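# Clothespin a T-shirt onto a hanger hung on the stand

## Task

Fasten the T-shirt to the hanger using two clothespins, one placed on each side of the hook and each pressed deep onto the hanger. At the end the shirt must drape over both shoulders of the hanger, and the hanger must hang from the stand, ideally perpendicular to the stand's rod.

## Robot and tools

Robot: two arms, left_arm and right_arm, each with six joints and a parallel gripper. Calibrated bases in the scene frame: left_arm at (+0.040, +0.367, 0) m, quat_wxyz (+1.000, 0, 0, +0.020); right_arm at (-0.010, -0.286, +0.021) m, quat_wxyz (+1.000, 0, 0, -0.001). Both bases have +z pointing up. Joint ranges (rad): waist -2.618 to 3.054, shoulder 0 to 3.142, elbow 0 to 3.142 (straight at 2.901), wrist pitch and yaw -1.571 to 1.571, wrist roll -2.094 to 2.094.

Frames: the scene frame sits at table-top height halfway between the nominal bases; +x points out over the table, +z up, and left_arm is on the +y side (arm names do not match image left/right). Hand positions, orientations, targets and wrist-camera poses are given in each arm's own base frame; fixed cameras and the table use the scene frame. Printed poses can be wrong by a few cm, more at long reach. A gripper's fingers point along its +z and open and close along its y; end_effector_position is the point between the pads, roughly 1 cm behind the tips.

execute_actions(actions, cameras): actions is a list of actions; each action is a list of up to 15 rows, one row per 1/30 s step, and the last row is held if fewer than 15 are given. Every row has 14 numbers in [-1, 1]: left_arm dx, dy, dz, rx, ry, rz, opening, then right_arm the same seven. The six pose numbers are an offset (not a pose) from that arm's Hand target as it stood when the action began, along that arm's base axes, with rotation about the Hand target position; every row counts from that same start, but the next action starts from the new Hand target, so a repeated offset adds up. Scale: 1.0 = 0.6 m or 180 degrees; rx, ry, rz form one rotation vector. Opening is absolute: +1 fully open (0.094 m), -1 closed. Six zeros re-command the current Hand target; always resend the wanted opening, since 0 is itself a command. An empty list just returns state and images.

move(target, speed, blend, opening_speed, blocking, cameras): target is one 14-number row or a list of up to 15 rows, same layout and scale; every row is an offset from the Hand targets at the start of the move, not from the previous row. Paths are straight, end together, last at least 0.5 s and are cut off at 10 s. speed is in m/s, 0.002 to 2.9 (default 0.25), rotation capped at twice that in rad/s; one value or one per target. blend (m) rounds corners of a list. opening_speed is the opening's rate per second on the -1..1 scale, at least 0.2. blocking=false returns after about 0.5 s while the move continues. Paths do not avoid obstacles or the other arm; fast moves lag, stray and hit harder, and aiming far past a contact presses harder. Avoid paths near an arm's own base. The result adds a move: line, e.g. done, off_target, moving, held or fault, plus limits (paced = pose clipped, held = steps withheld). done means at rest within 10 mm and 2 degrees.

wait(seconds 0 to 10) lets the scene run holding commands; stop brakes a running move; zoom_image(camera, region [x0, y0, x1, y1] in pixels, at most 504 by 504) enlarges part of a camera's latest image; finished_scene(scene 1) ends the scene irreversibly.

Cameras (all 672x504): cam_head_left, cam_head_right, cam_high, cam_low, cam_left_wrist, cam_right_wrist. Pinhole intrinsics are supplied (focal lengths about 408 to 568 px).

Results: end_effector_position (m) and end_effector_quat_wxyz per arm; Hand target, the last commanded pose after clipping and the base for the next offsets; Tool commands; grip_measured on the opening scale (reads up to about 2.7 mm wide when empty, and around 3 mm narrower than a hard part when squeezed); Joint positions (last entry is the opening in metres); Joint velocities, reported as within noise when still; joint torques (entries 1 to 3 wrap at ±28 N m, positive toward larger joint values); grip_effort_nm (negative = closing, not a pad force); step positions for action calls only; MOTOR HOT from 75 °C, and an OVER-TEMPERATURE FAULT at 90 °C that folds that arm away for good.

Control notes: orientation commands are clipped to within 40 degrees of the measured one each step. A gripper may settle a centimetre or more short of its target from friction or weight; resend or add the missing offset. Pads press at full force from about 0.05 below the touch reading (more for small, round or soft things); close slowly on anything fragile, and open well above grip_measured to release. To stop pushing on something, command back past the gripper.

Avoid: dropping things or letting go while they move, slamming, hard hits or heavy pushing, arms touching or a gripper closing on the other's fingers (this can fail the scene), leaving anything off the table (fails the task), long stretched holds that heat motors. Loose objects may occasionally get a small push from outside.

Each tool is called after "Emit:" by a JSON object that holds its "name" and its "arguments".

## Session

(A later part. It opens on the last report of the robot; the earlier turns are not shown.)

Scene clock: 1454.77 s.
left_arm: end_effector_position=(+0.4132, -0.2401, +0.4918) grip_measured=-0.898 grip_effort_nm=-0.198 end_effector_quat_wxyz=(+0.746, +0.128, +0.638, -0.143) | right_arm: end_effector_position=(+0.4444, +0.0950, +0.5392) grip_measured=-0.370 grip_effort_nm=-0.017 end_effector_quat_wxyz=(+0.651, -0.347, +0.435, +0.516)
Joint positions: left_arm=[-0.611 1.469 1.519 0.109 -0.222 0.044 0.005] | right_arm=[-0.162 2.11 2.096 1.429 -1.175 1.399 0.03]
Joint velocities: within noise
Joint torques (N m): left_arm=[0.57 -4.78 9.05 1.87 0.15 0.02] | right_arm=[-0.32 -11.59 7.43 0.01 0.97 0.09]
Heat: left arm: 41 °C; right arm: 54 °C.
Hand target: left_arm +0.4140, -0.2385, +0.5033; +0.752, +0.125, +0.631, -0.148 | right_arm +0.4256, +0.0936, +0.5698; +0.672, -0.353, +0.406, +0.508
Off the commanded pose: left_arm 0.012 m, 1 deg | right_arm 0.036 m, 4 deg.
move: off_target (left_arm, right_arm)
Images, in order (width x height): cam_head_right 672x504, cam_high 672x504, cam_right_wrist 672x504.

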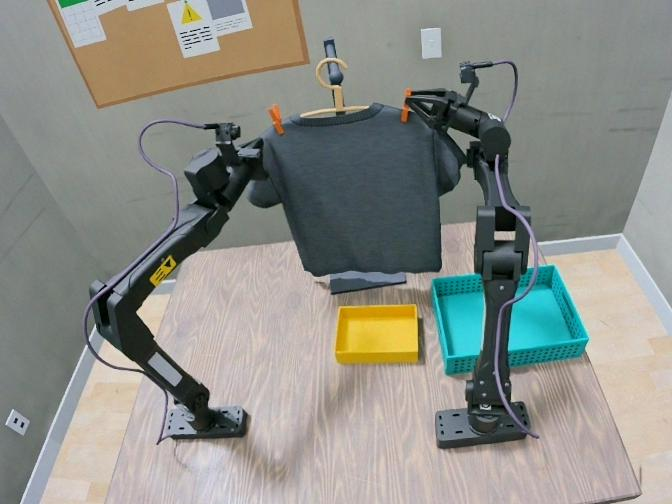

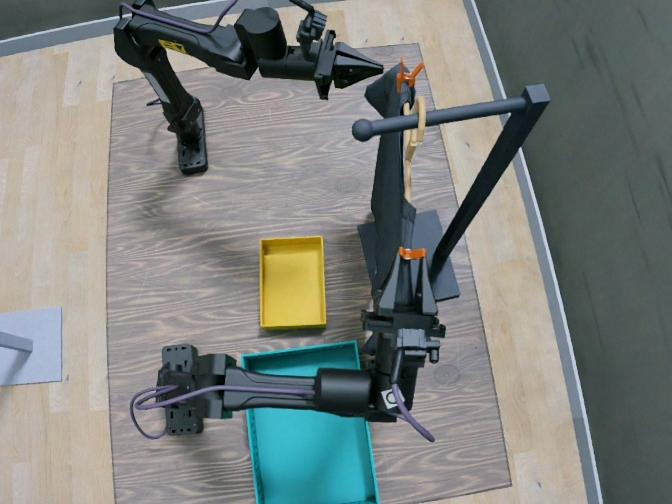

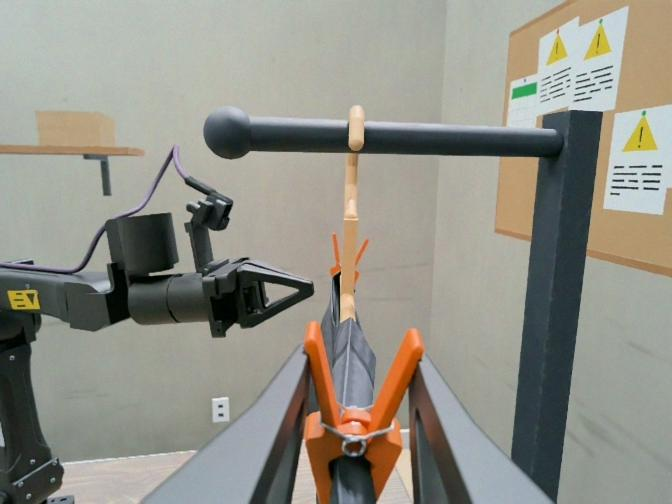

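Emit:
{"name": "move", "arguments": {"target": [0, 0, 0, 0, 0, 0, -0.9, 0, 0, 0, 0, 0, 0, 0.05], "speed": 0.05, "opening_speed": 0.3, "cameras": ["cam_right_wrist", "cam_head_right", "cam_high"]}}

Emit:
{"name": "zoom_image", "arguments": {"camera": "cam_head_right", "region": [370, 50, 470, 140]}}

Emit:
{"name": "zoom_image", "arguments": {"camera": "cam_right_wrist", "region": [240, 270, 480, 504]}}

Scene clock: 1466.73 s.
left_arm: end_effector_position=(+0.4132, -0.2401, +0.4918) grip_measured=-0.898 grip_effort_nm=-0.198 end_effector_quat_wxyz=(+0.746, +0.128, +0.638, -0.143) | right_arm: end_effector_position=(+0.4417, +0.0937, +0.5477) grip_measured=+0.048 grip_effort_nm=0.056 end_effector_quat_wxyz=(+0.658, -0.343, +0.425, +0.518)
Joint positions: left_arm=[-0.611 1.469 1.519 0.109 -0.222 0.044 0.005] | right_arm=[-0.162 2.11 2.114 1.425 -1.151 1.403 0.049]
Joint velocities: within noise
Joint torques (N m): left_arm=[0.77 -4.9 8.99 1.85 0.11 -0.04] | right_arm=[-0.32 -11.19 6.83 -0.04 0.67 0.06]
Heat: left arm: 41 °C; right arm: 50 °C.
Hand target: left_arm +0.4140, -0.2385, +0.5033; +0.752, +0.125, +0.631, -0.148 | right_arm +0.4255, +0.0936, +0.5698; +0.672, -0.353, +0.406, +0.508
Off the commanded pose: left_arm 0.012 m, 1 deg | right_arm 0.027 m, 3 deg.
move: off_target (left_arm, right_arm)
Images, in order (width x height): cam_head_right 672x504, cam_high 672x504, cam_right_wrist 672x504.

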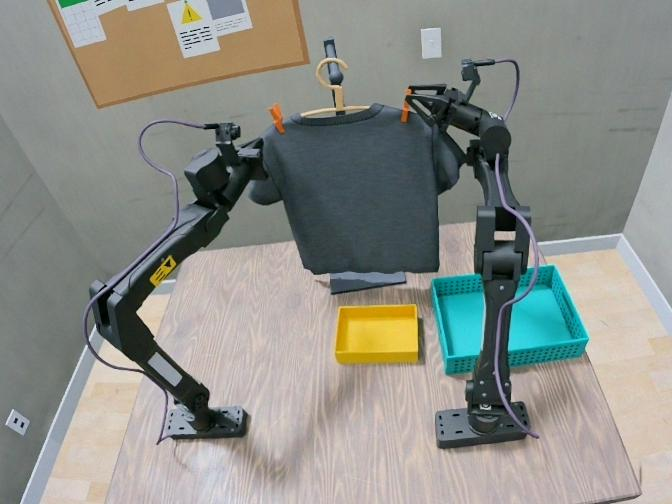

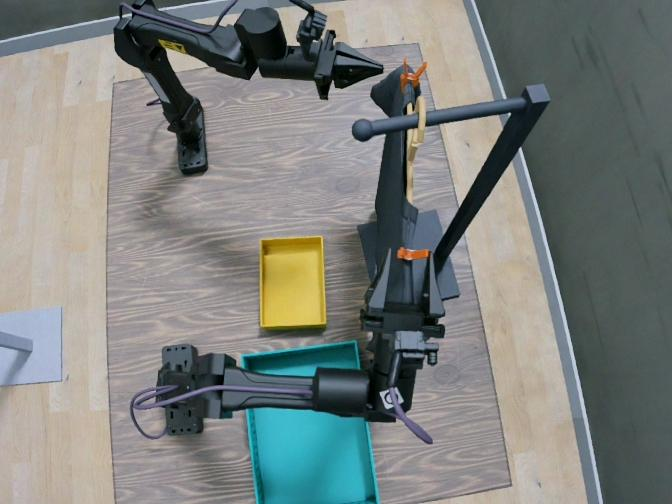

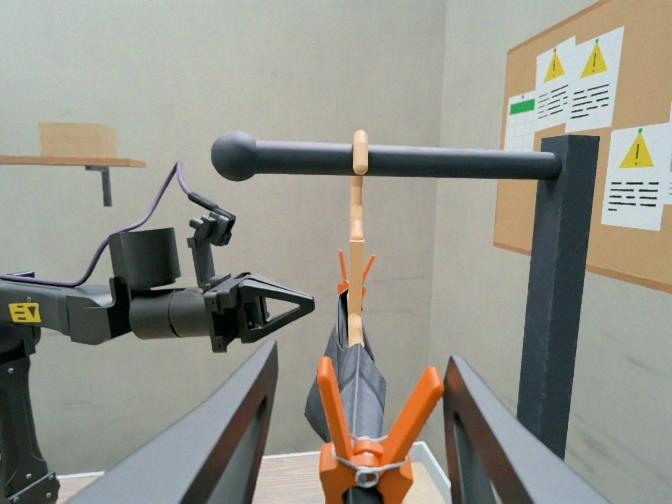

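Scaled by 5.040 from the camera's 672x504 image, which has a finer 960x720 frame.

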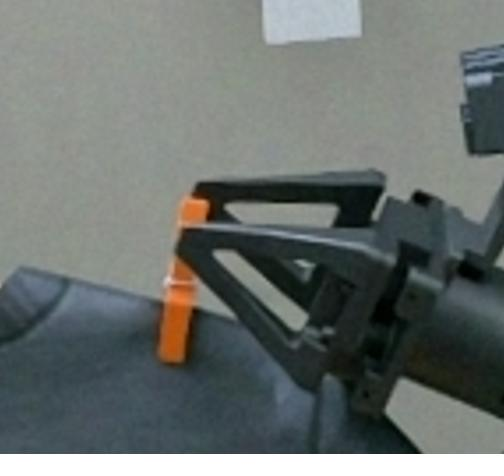

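Scaled by 2.100 from the camera's 672x504 image, which has a finer 960x720 frame.

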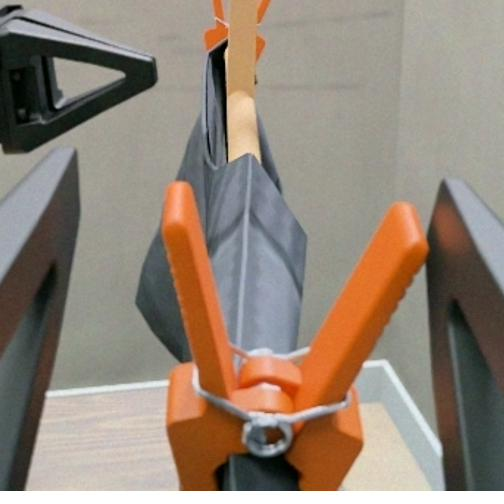

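Emit:
{"name": "move", "arguments": {"target": [0, 0, 0, 0, 0, 0, -0.9, 0.008, -0.004, 0.004, 0, 0, 0, 0.45], "speed": 0.05, "opening_speed": 0.4, "cameras": ["cam_right_wrist", "cam_head_right", "cam_high"]}}

Emit:
{"name": "zoom_image", "arguments": {"camera": "cam_right_wrist", "region": [240, 270, 480, 504]}}

Scene clock: 1475.43 s.
left_arm: end_effector_position=(+0.4132, -0.2401, +0.4918) grip_measured=-0.898 grip_effort_nm=-0.203 end_effector_quat_wxyz=(+0.746, +0.128, +0.638, -0.143) | right_arm: end_effector_position=(+0.4300, +0.0955, +0.5669) grip_measured=+0.448 grip_effort_nm=0.056 end_effector_quat_wxyz=(+0.666, -0.357, +0.412, +0.509)
Joint positions: left_arm=[-0.611 1.469 1.519 0.109 -0.222 0.044 0.005] | right_arm=[-0.162 2.11 2.189 1.397 -1.15 1.405 0.068]
Joint velocities: within noise
Joint torques (N m): left_arm=[0.64 -4.45 9.18 1.87 0.16 -0.05] | right_arm=[-0.65 -8.12 6.54 -0.12 0.66 0.05]
Heat: left arm: 41 °C; right arm: 48 °C.
Hand target: left_arm +0.4140, -0.2385, +0.5033; +0.752, +0.125, +0.631, -0.148 | right_arm +0.4304, +0.0912, +0.5722; +0.672, -0.353, +0.406, +0.508
Off the commanded pose: left_arm 0.012 m, 1 deg | right_arm 0.007 m, 1 deg.
move: off_target (left_arm)
Images, in order (width x height): cam_head_right 672x504, cam_high 672x504, cam_right_wrist 672x504.

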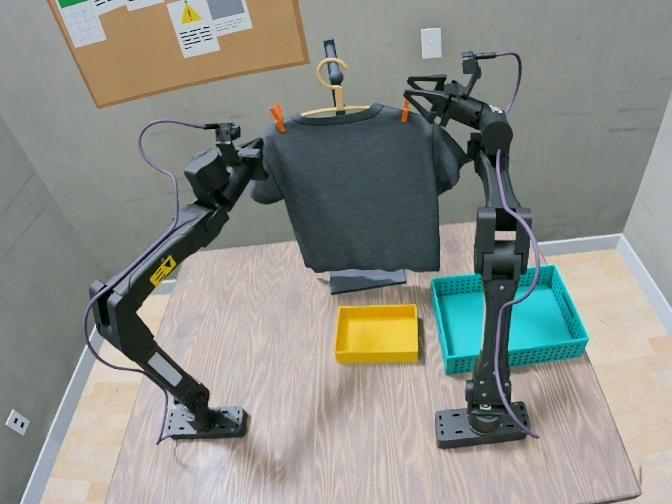

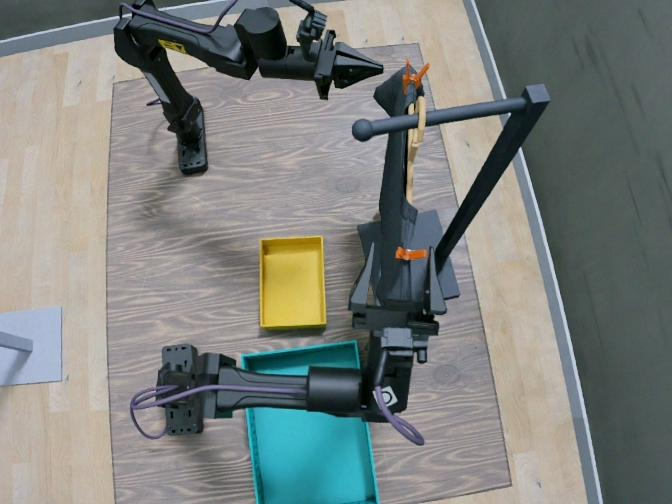

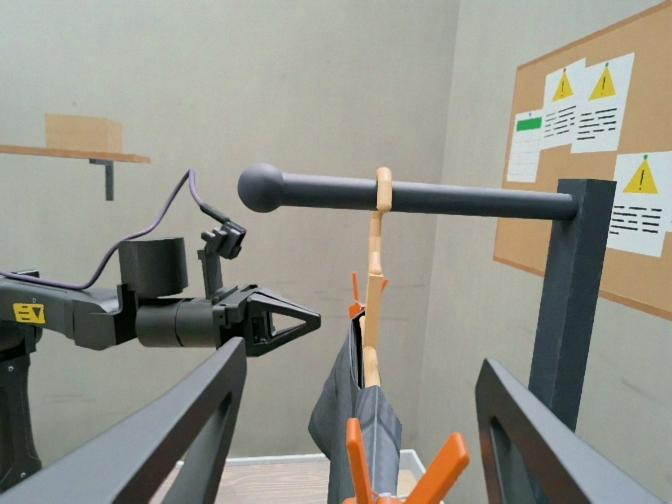

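Scaled by 2.100 from the camera's 672x504 image, which has a finer 960x720 frame.

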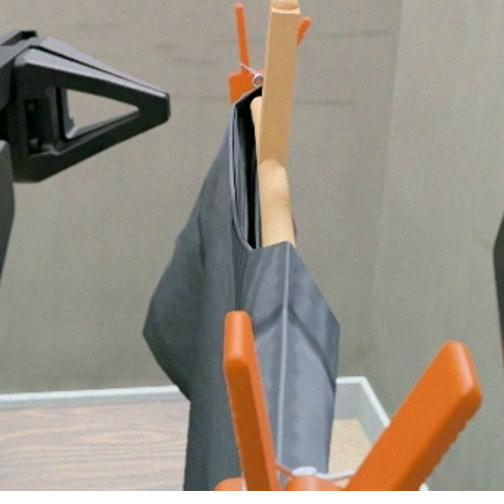

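Emit:
{"name": "move", "arguments": {"target": [0, 0, 0, 0, 0, 0, -0.9, -0.02, -0.10, 0.035, 0, 0, 0, 0.45], "speed": 0.08, "cameras": ["cam_right_wrist", "cam_head_right", "cam_high"]}}

Scene clock: 1480.77 s.
left_arm: end_effector_position=(+0.4132, -0.2401, +0.4918) grip_measured=-0.898 grip_effort_nm=-0.193 end_effector_quat_wxyz=(+0.746, +0.128, +0.638, -0.143) | right_arm: end_effector_position=(+0.4132, +0.0349, +0.5956) grip_measured=+0.448 grip_effort_nm=0.046 end_effector_quat_wxyz=(+0.675, -0.355, +0.410, +0.501)
Joint positions: left_arm=[-0.611 1.469 1.519 0.109 -0.222 0.044 0.005] | right_arm=[-0.319 2.391 2.809 1.368 -1.135 1.733 0.068]
Joint velocities: within noise
Joint torques (N m): left_arm=[0.72 -4.63 9.05 1.9 0.12 -0.07] | right_arm=[-0.18 -7.73 5.04 -0.56 0.66 0.07]
Heat: left arm: 41 °C; right arm: 46 °C.
Hand target: left_arm +0.4140, -0.2385, +0.5033; +0.752, +0.125, +0.631, -0.148 | right_arm +0.4183, +0.0312, +0.5932; +0.672, -0.353, +0.406, +0.508
Off the commanded pose: left_arm 0.012 m, 1 deg | right_arm 0.007 m, 1 deg.
move: off_target (left_arm)
Images, in order (width x height): cam_head_right 672x504, cam_high 672x504, cam_right_wrist 672x504.

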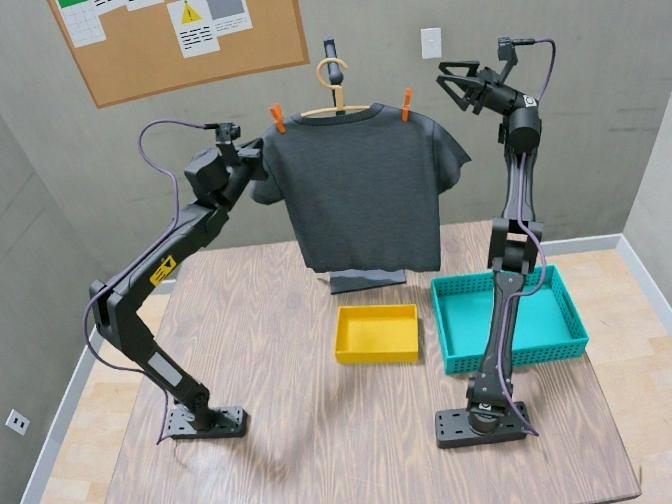

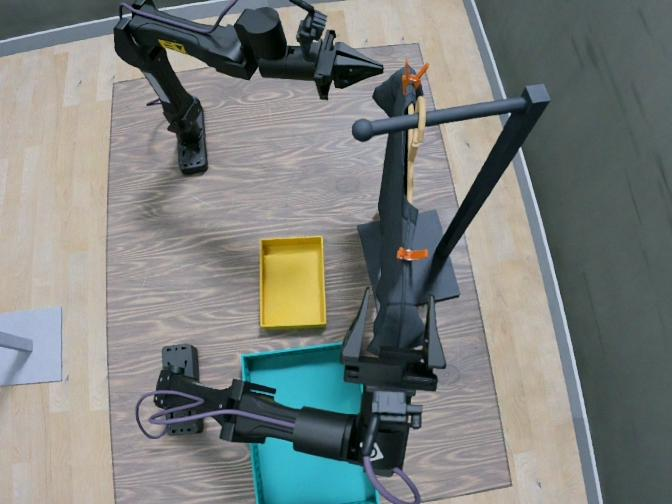

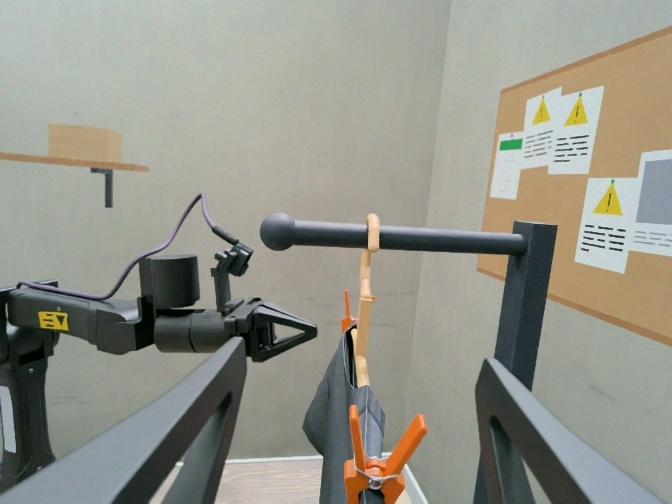

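Emit:
{"name": "zoom_image", "arguments": {"camera": "cam_right_wrist", "region": [290, 280, 470, 504]}}

Emit:
{"name": "zoom_image", "arguments": {"camera": "cam_head_right", "region": [370, 60, 470, 150]}}

Emit:
{"name": "zoom_image", "arguments": {"camera": "cam_high", "region": [340, 60, 500, 300]}}

Scaled by 2.250 from the camera's 672x504 image, which has a finer 960x720 frame.

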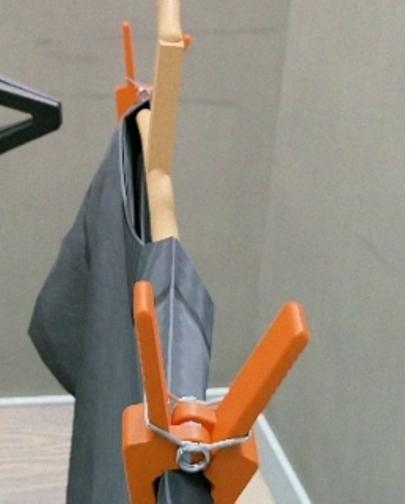

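Scaled by 5.040 from the camera's 672x504 image, which has a finer 960x720 frame.

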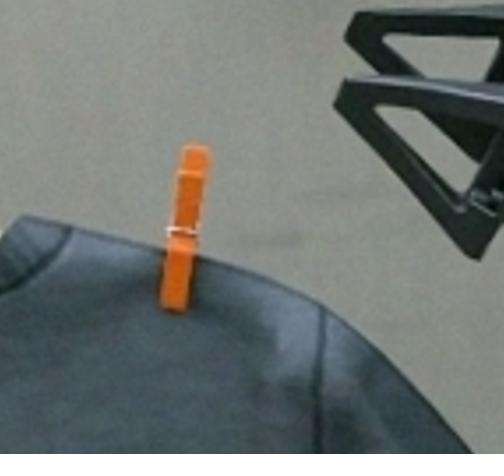

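Scaled by 2.100 from the camera's 672x504 image, which has a finer 960x720 frame.

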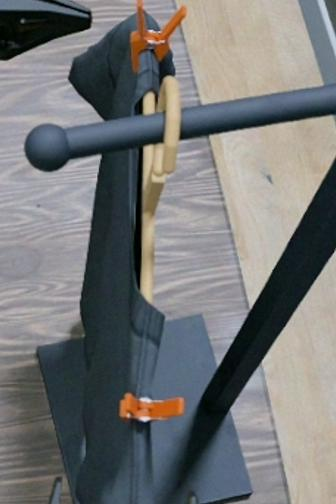

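Emit:
{"name": "move", "arguments": {"target": [-0.1, 0.0, 0.0, 0, 0, 0, -0.9, -0.02, 0, 0, 0, 0, -0.3778, 0.0], "speed": 0.15, "opening_speed": 0.5}}

Scene clock: 1524.50 s.
left_arm: end_effector_position=(+0.3628, -0.2438, +0.4968) grip_measured=-0.898 grip_effort_nm=-0.198 end_effector_quat_wxyz=(+0.747, +0.127, +0.635, -0.148) | right_arm: end_effector_position=(+0.4158, +0.0300, +0.5899) grip_measured=+0.002 grip_effort_nm=-0.125 end_effector_quat_wxyz=(+0.840, -0.065, +0.537, +0.047)
Joint positions: left_arm=[-0.726 1.336 1.421 0.086 -0.329 0.058 0.005] | right_arm=[0.002 1.361 1.57 0.225 -0.16 0.009 0.047]
Joint velocities: within noise
Joint torques (N m): left_arm=[-0.94 -6.42 5.76 1.8 -0.17 0.04] | right_arm=[0.65 -6.05 4.93 1.61 0.11 -0.03]
Heat: left arm: 40 °C; right arm: 42 °C.
Hand target: left_arm +0.3541, -0.2385, +0.5032; +0.751, +0.124, +0.631, -0.148 | right_arm +0.4063, +0.0313, +0.5932; +0.842, -0.066, +0.534, +0.045
Off the commanded pose: left_arm 0.012 m, 1 deg | right_arm 0.010 m, 0 deg.
move: off_target (left_arm)

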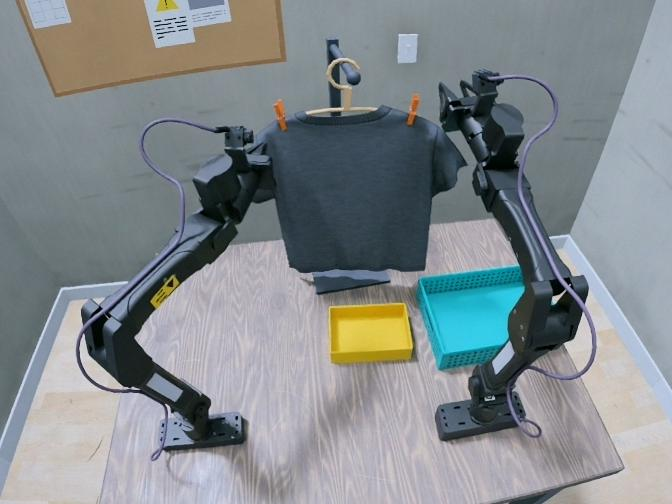

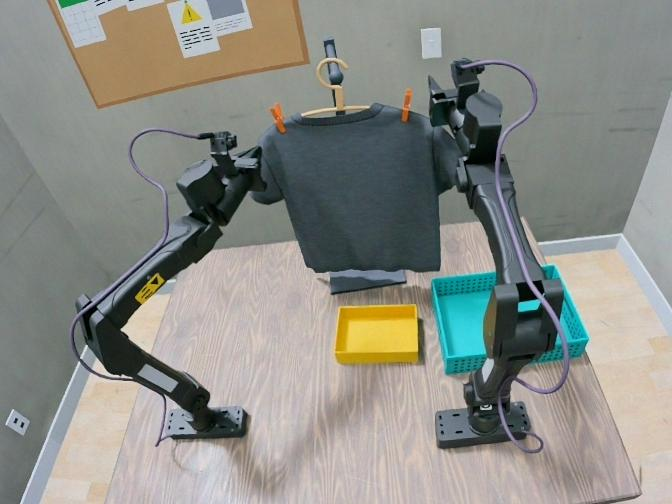

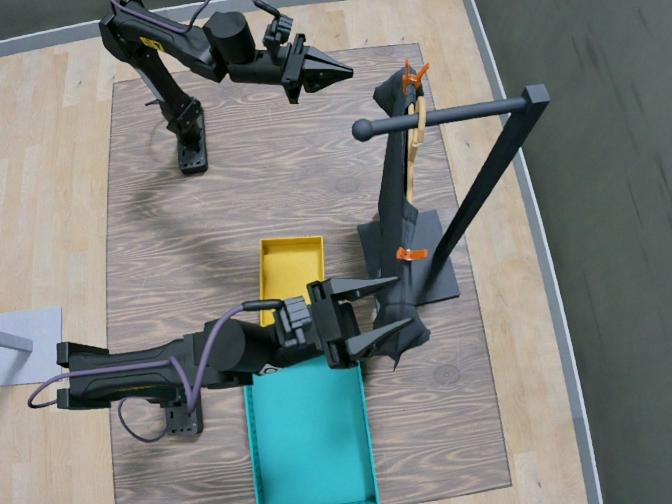

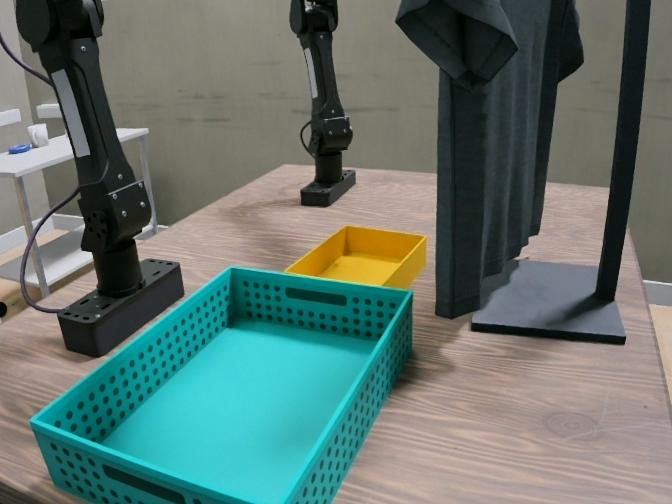

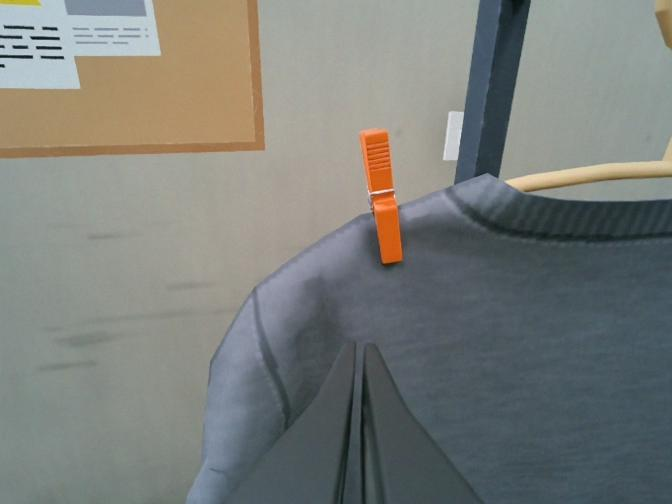

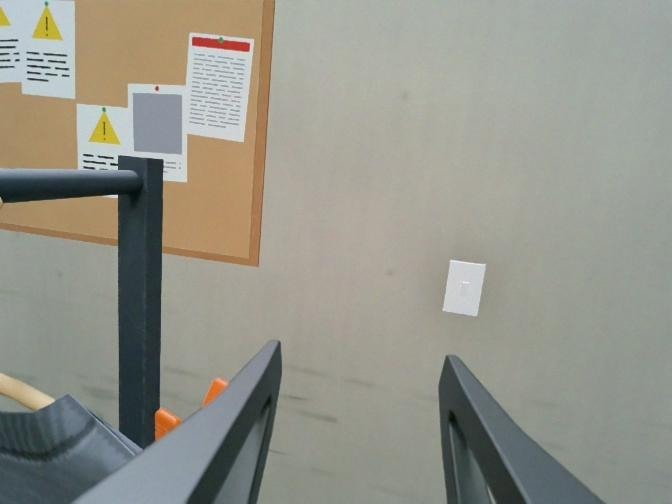

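Emit:
{"name": "zoom_image", "arguments": {"camera": "cam_head_left", "region": [260, 50, 470, 200]}}

Emit:
{"name": "zoom_image", "arguments": {"camera": "cam_high", "region": [340, 60, 500, 300]}}

Scaled by 2.400 from the camera's 672x504 image, which has a finer 960x720 frame.

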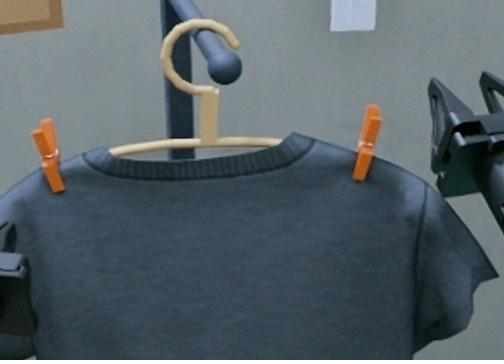

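Scaled by 2.100 from the camera's 672x504 image, which has a finer 960x720 frame.

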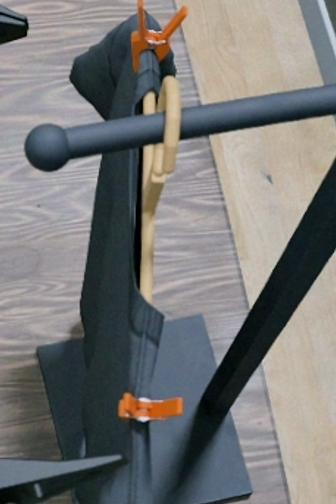

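Emit:
{"name": "move", "arguments": {"target": [[-0.12, 0.04, 0.0, 0, 0, 0, -0.9, -0.12, 0, 0, 0, 0, 0, -0.9], [-0.17, 0.06, -0.08, 0, 0, 0, -0.9, -0.12, 0.05, -0.15, -0.0105, 0.0713, -0.0045, -0.9]], "speed": 0.2, "blend": [0.02, 0], "opening_speed": 1.0}}

Scene clock: 1545.40 s.
left_arm: end_effector_position=(+0.2557, -0.2062, +0.4480) grip_measured=-0.898 grip_effort_nm=-0.203 end_effector_quat_wxyz=(+0.743, +0.134, +0.640, -0.142) | right_arm: end_effector_position=(+0.3393, +0.0611, +0.5031) grip_measured=-0.898 grip_effort_nm=-0.120 end_effector_quat_wxyz=(+0.775, -0.069, +0.627, +0.039)
Joint positions: left_arm=[-0.985 0.914 1.006 0.082 -0.583 0.114 0.005] | right_arm=[0.191 0.993 1.215 -0.016 0.03 -0.065 0.005]
Joint velocities: within noise
Joint torques (N m): left_arm=[-0.65 -2.07 5.85 2.06 -0.16 0.03] | right_arm=[0.61 -2.54 5.33 1.78 0.07 -0.03]
Heat: left arm: 38 °C; right arm: 41 °C.
Hand target: left_arm +0.2521, -0.2024, +0.4552; +0.752, +0.124, +0.631, -0.148 | right_arm +0.3343, +0.0612, +0.5032; +0.776, -0.070, +0.626, +0.038
Off the commanded pose: left_arm 0.009 m, 2 deg | right_arm 0.005 m, 0 deg.
move: done

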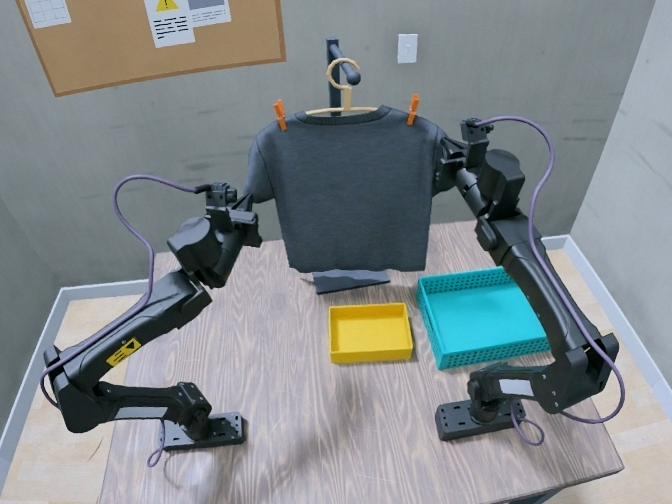

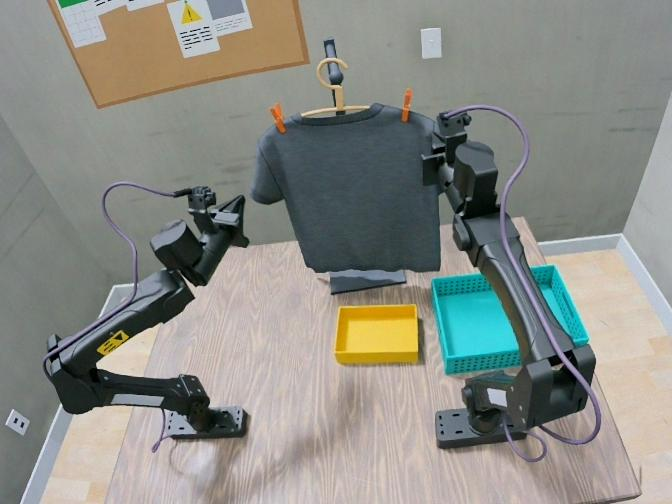

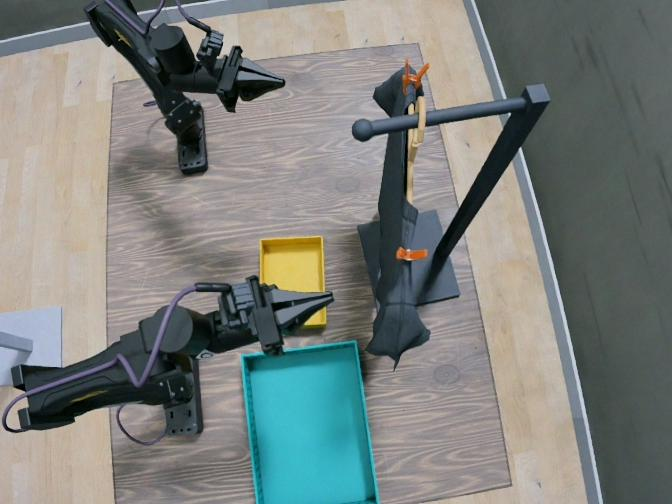

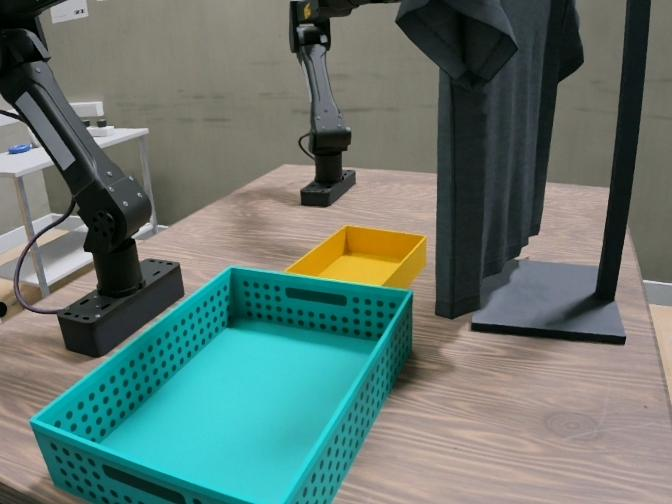

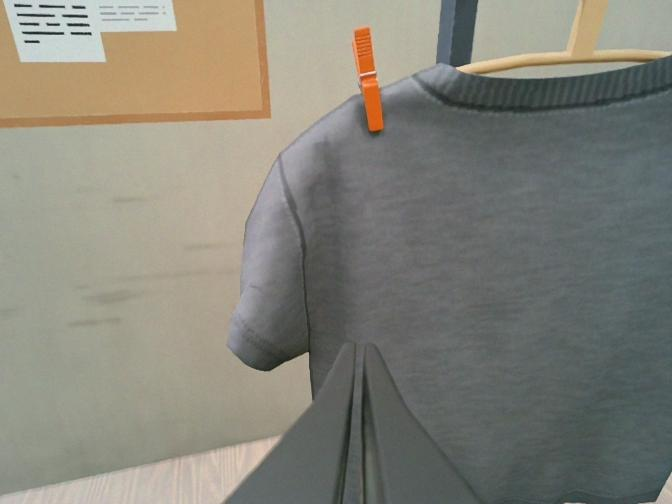

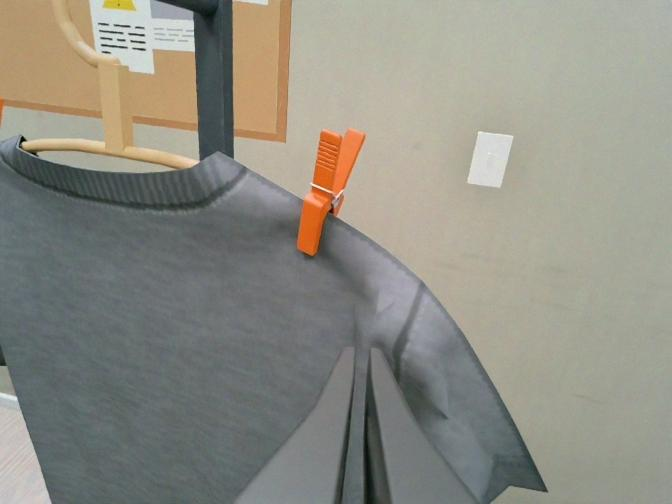

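Emit:
{"name": "move", "arguments": {"target": [0, 0, 0, 0, 0, 0, -0.9, 0.1, 0.0, -0.02, 0, 0, 0, -0.9], "speed": 0.12, "cameras": ["cam_right_wrist", "cam_head_right", "cam_high"]}}

Scene clock: 1561.17 s.
left_arm: end_effector_position=(+0.2558, -0.2061, +0.4482) grip_measured=-0.898 grip_effort_nm=-0.198 end_effector_quat_wxyz=(+0.743, +0.133, +0.640, -0.142) | right_arm: end_effector_position=(+0.3970, +0.0633, +0.4765) grip_measured=-0.898 grip_effort_nm=-0.125 end_effector_quat_wxyz=(+0.765, -0.073, +0.639, +0.036)
Joint positions: left_arm=[-0.985 0.914 1.006 0.084 -0.584 0.114 0.005] | right_arm=[0.152 1.164 1.215 0.123 -0.009 -0.065 0.005]
Joint velocities: within noise
Joint torques (N m): left_arm=[-0.69 -1.96 6 2.08 -0.13 0.05] | right_arm=[-0.46 -2.97 8.21 1.99 -0.06 0.1]
Heat: left arm: 38 °C; right arm: 39 °C.
Hand target: left_arm +0.2521, -0.2024, +0.4552; +0.752, +0.124, +0.631, -0.148 | right_arm +0.3944, +0.0612, +0.4912; +0.776, -0.070, +0.626, +0.038
Off the commanded pose: left_arm 0.009 m, 2 deg | right_arm 0.015 m, 2 deg.
move: off_target (right_arm)
Images, in order (width x height): cam_head_right 672x504, cam_high 672x504, cam_right_wrist 672x504.

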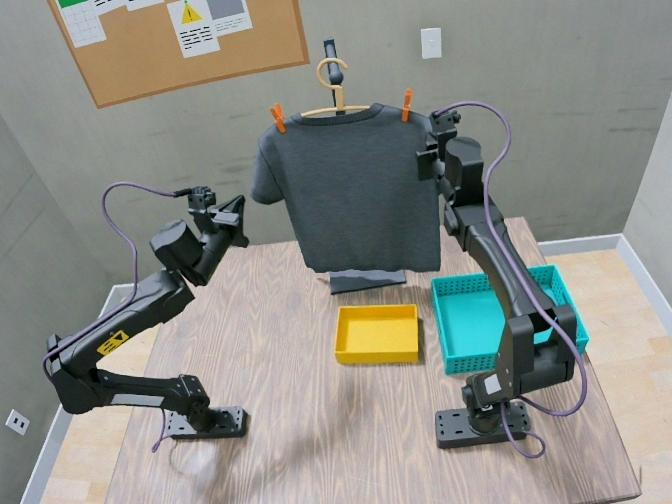

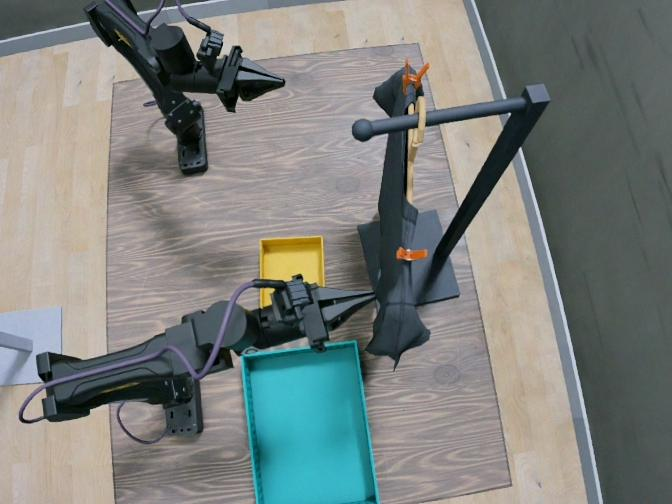

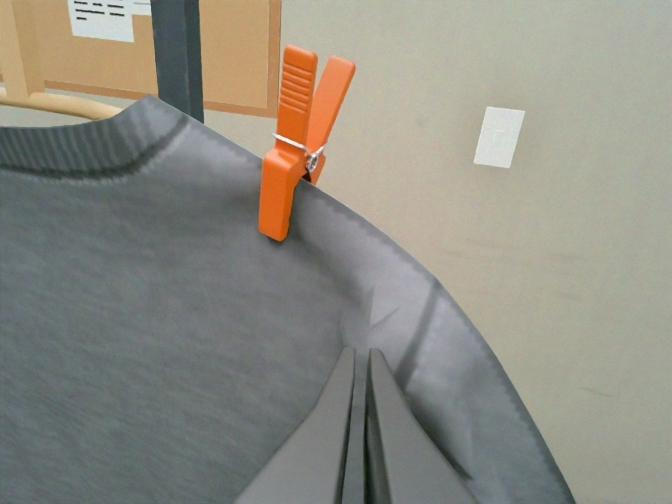

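Emit:
{"name": "move", "arguments": {"target": [0, 0, 0, 0, 0, 0, -0.9, 0.0, 0.0, 0.03, 0, 0, 0, -0.9], "speed": 0.1, "cameras": ["cam_right_wrist", "cam_high"]}}

Scene clock: 1568.83 s.
left_arm: end_effector_position=(+0.2558, -0.2060, +0.4483) grip_measured=-0.898 grip_effort_nm=-0.198 end_effector_quat_wxyz=(+0.744, +0.133, +0.640, -0.142) | right_arm: end_effector_position=(+0.3945, +0.0630, +0.5003) grip_measured=-0.898 grip_effort_nm=-0.125 end_effector_quat_wxyz=(+0.772, -0.072, +0.630, +0.036)
Joint positions: left_arm=[-0.985 0.914 1.006 0.084 -0.584 0.114 0.005] | right_arm=[0.152 1.181 1.301 0.076 -0.009 -0.065 0.005]
Joint velocities: within noise
Joint torques (N m): left_arm=[-0.42 -2.04 5.83 2.03 -0.04 0.06] | right_arm=[-0.51 -2.4 8.44 1.8 -0.05 0.06]
Heat: left arm: 38 °C; right arm: 38 °C.
Hand target: left_arm +0.2521, -0.2024, +0.4552; +0.752, +0.124, +0.631, -0.148 | right_arm +0.3944, +0.0612, +0.5091; +0.776, -0.070, +0.626, +0.038
Off the commanded pose: left_arm 0.009 m, 2 deg | right_arm 0.009 m, 1 deg.
move: done
Images, in order (width x height): cam_high 672x504, cam_right_wrist 672x504.

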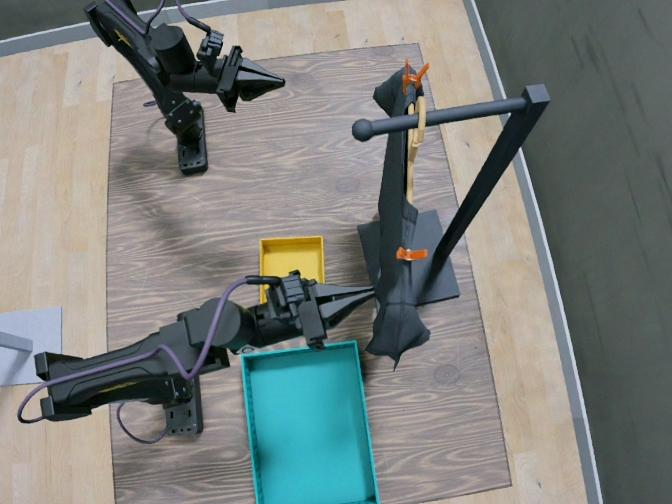

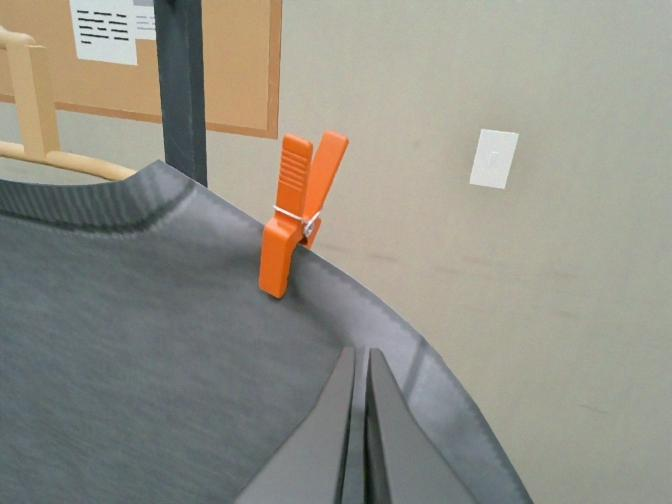

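Emit:
{"name": "move", "arguments": {"target": [0, 0, 0, 0, 0, 0, -0.9, 0.025, 0.0, -0.004, 0, 0, 0, -0.9], "speed": 0.06, "cameras": ["cam_right_wrist", "cam_high"]}}

Scene clock: 1574.13 s.
left_arm: end_effector_position=(+0.2558, -0.2060, +0.4484) grip_measured=-0.898 grip_effort_nm=-0.198 end_effector_quat_wxyz=(+0.744, +0.133, +0.640, -0.142) | right_arm: end_effector_position=(+0.4104, +0.0634, +0.4902) grip_measured=-0.898 grip_effort_nm=-0.125 end_effector_quat_wxyz=(+0.764, -0.073, +0.640, +0.036)
Joint positions: left_arm=[-0.985 0.914 1.006 0.084 -0.584 0.114 0.005] | right_arm=[0.143 1.228 1.313 0.087 -0.017 -0.063 0.005]
Joint velocities: within noise
Joint torques (N m): left_arm=[-0.39 -2.24 5.72 2.12 -0.01 0.05] | right_arm=[-0.5 -2.81 8.87 2.02 -0.03 0.1]
Heat: left arm: 38 °C; right arm: 38 °C.
Hand target: left_arm +0.2520, -0.2024, +0.4553; +0.752, +0.124, +0.631, -0.148 | right_arm +0.4094, +0.0613, +0.5068; +0.776, -0.070, +0.626, +0.038
Off the commanded pose: left_arm 0.009 m, 2 deg | right_arm 0.017 m, 2 deg.
move: off_target (right_arm)
Images, in order (width x height): cam_high 672x504, cam_right_wrist 672x504.

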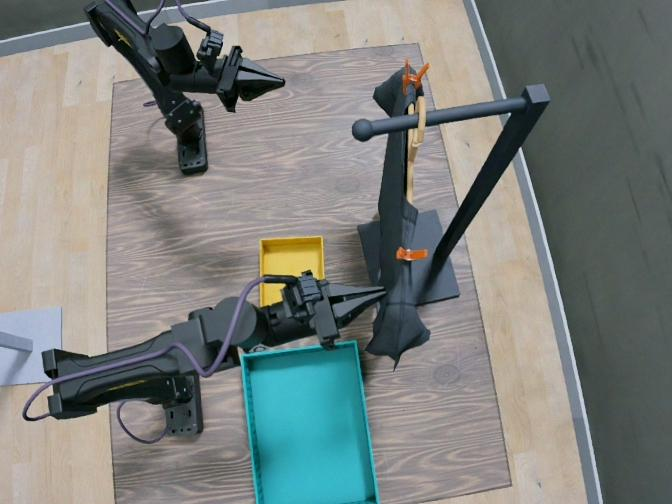

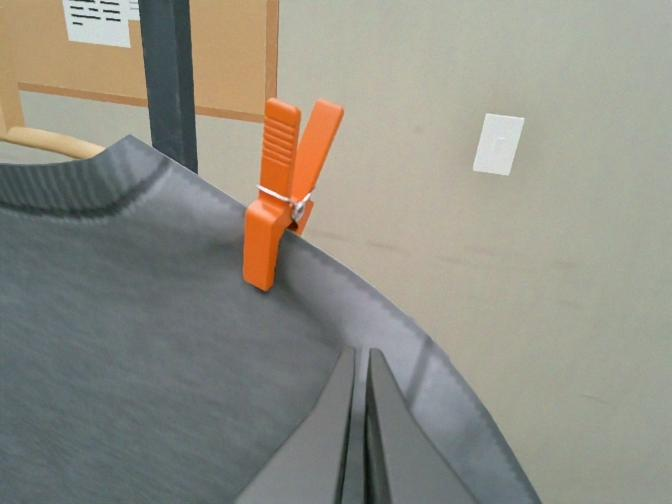

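Emit:
{"name": "move", "arguments": {"target": [0, 0, 0, 0, 0, 0, -0.9, 0.012, 0.0, 0.022, 0, 0, 0, -0.9], "speed": 0.06, "cameras": ["cam_right_wrist", "cam_high"]}}

Scene clock: 1578.37 s.
left_arm: end_effector_position=(+0.2558, -0.2060, +0.4484) grip_measured=-0.898 grip_effort_nm=-0.188 end_effector_quat_wxyz=(+0.744, +0.133, +0.640, -0.142) | right_arm: end_effector_position=(+0.4160, +0.0631, +0.5112) grip_measured=-0.898 grip_effort_nm=-0.129 end_effector_quat_wxyz=(+0.772, -0.072, +0.630, +0.037)
Joint positions: left_arm=[-0.985 0.914 1.006 0.084 -0.584 0.114 0.005] | right_arm=[0.139 1.271 1.403 0.065 -0.021 -0.062 0.005]
Joint velocities: within noise
Joint torques (N m): left_arm=[-0.72 -1.89 5.78 2.11 -0.01 0.04] | right_arm=[-0.57 -2.96 8.57 1.79 -0.02 0.06]
Heat: left arm: 38 °C; right arm: 38 °C.
Hand target: left_arm +0.2520, -0.2024, +0.4552; +0.752, +0.124, +0.631, -0.148 | right_arm +0.4166, +0.0612, +0.5200; +0.776, -0.070, +0.626, +0.038
Off the commanded pose: left_arm 0.009 m, 2 deg | right_arm 0.009 m, 1 deg.
move: done
Images, in order (width x height): cam_high 672x504, cam_right_wrist 672x504.

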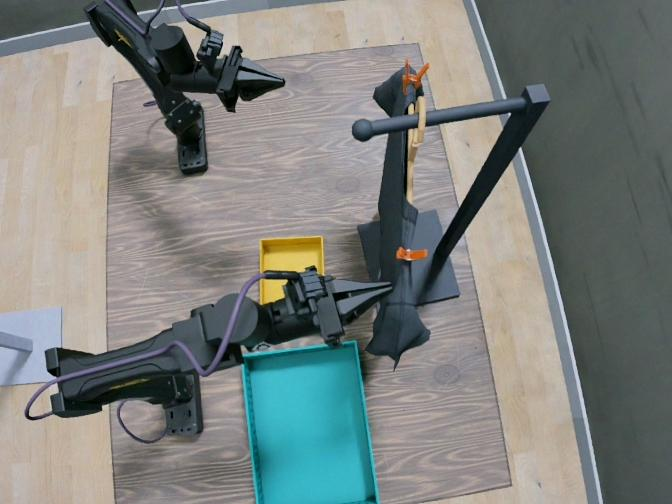

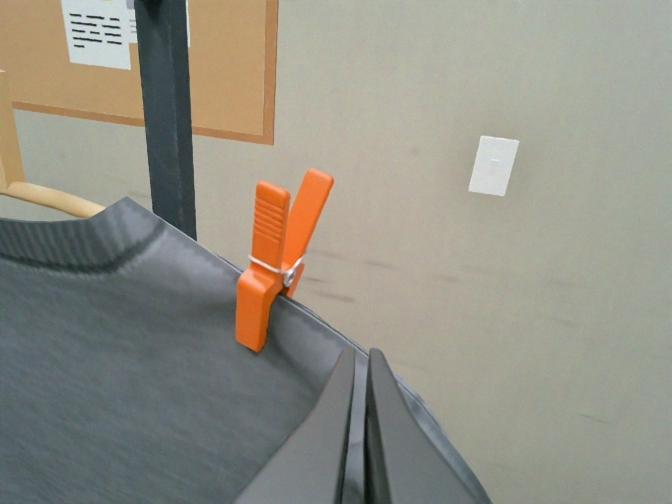

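Emit:
{"name": "move", "arguments": {"target": [0, 0, 0, 0, 0, 0, -0.9, 0.0, 0.0, -0.027, 0, 0, 0, -0.9], "speed": 0.06, "cameras": ["cam_right_wrist"]}}

Scene clock: 1582.47 s.
left_arm: end_effector_position=(+0.2558, -0.2060, +0.4484) grip_measured=-0.898 grip_effort_nm=-0.198 end_effector_quat_wxyz=(+0.744, +0.133, +0.640, -0.142) | right_arm: end_effector_position=(+0.4193, +0.0637, +0.5022) grip_measured=-0.898 grip_effort_nm=-0.120 end_effector_quat_wxyz=(+0.773, -0.072, +0.630, +0.037)
Joint positions: left_arm=[-0.985 0.914 1.006 0.084 -0.584 0.114 0.005] | right_arm=[0.139 1.271 1.363 0.106 -0.022 -0.062 0.005]
Joint velocities: within noise
Joint torques (N m): left_arm=[-0.61 -2.13 5.85 2.07 -0.09 0.05] | right_arm=[-0.59 -4.38 5.56 1.98 -0.03 0.05]
Heat: left arm: 38 °C; right arm: 37 °C.
Hand target: left_arm +0.2520, -0.2024, +0.4552; +0.752, +0.124, +0.631, -0.148 | right_arm +0.4166, +0.0612, +0.5037; +0.776, -0.070, +0.626, +0.038
Off the commanded pose: left_arm 0.009 m, 2 deg | right_arm 0.004 m, 1 deg.
move: done
Images, in order (width x height): cam_right_wrist 672x504.

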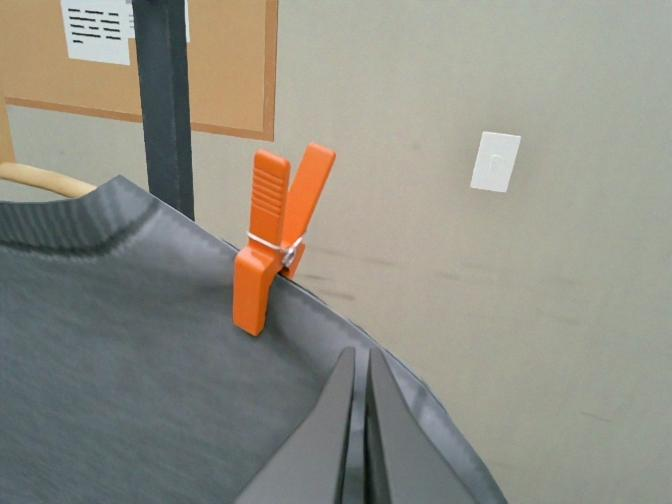

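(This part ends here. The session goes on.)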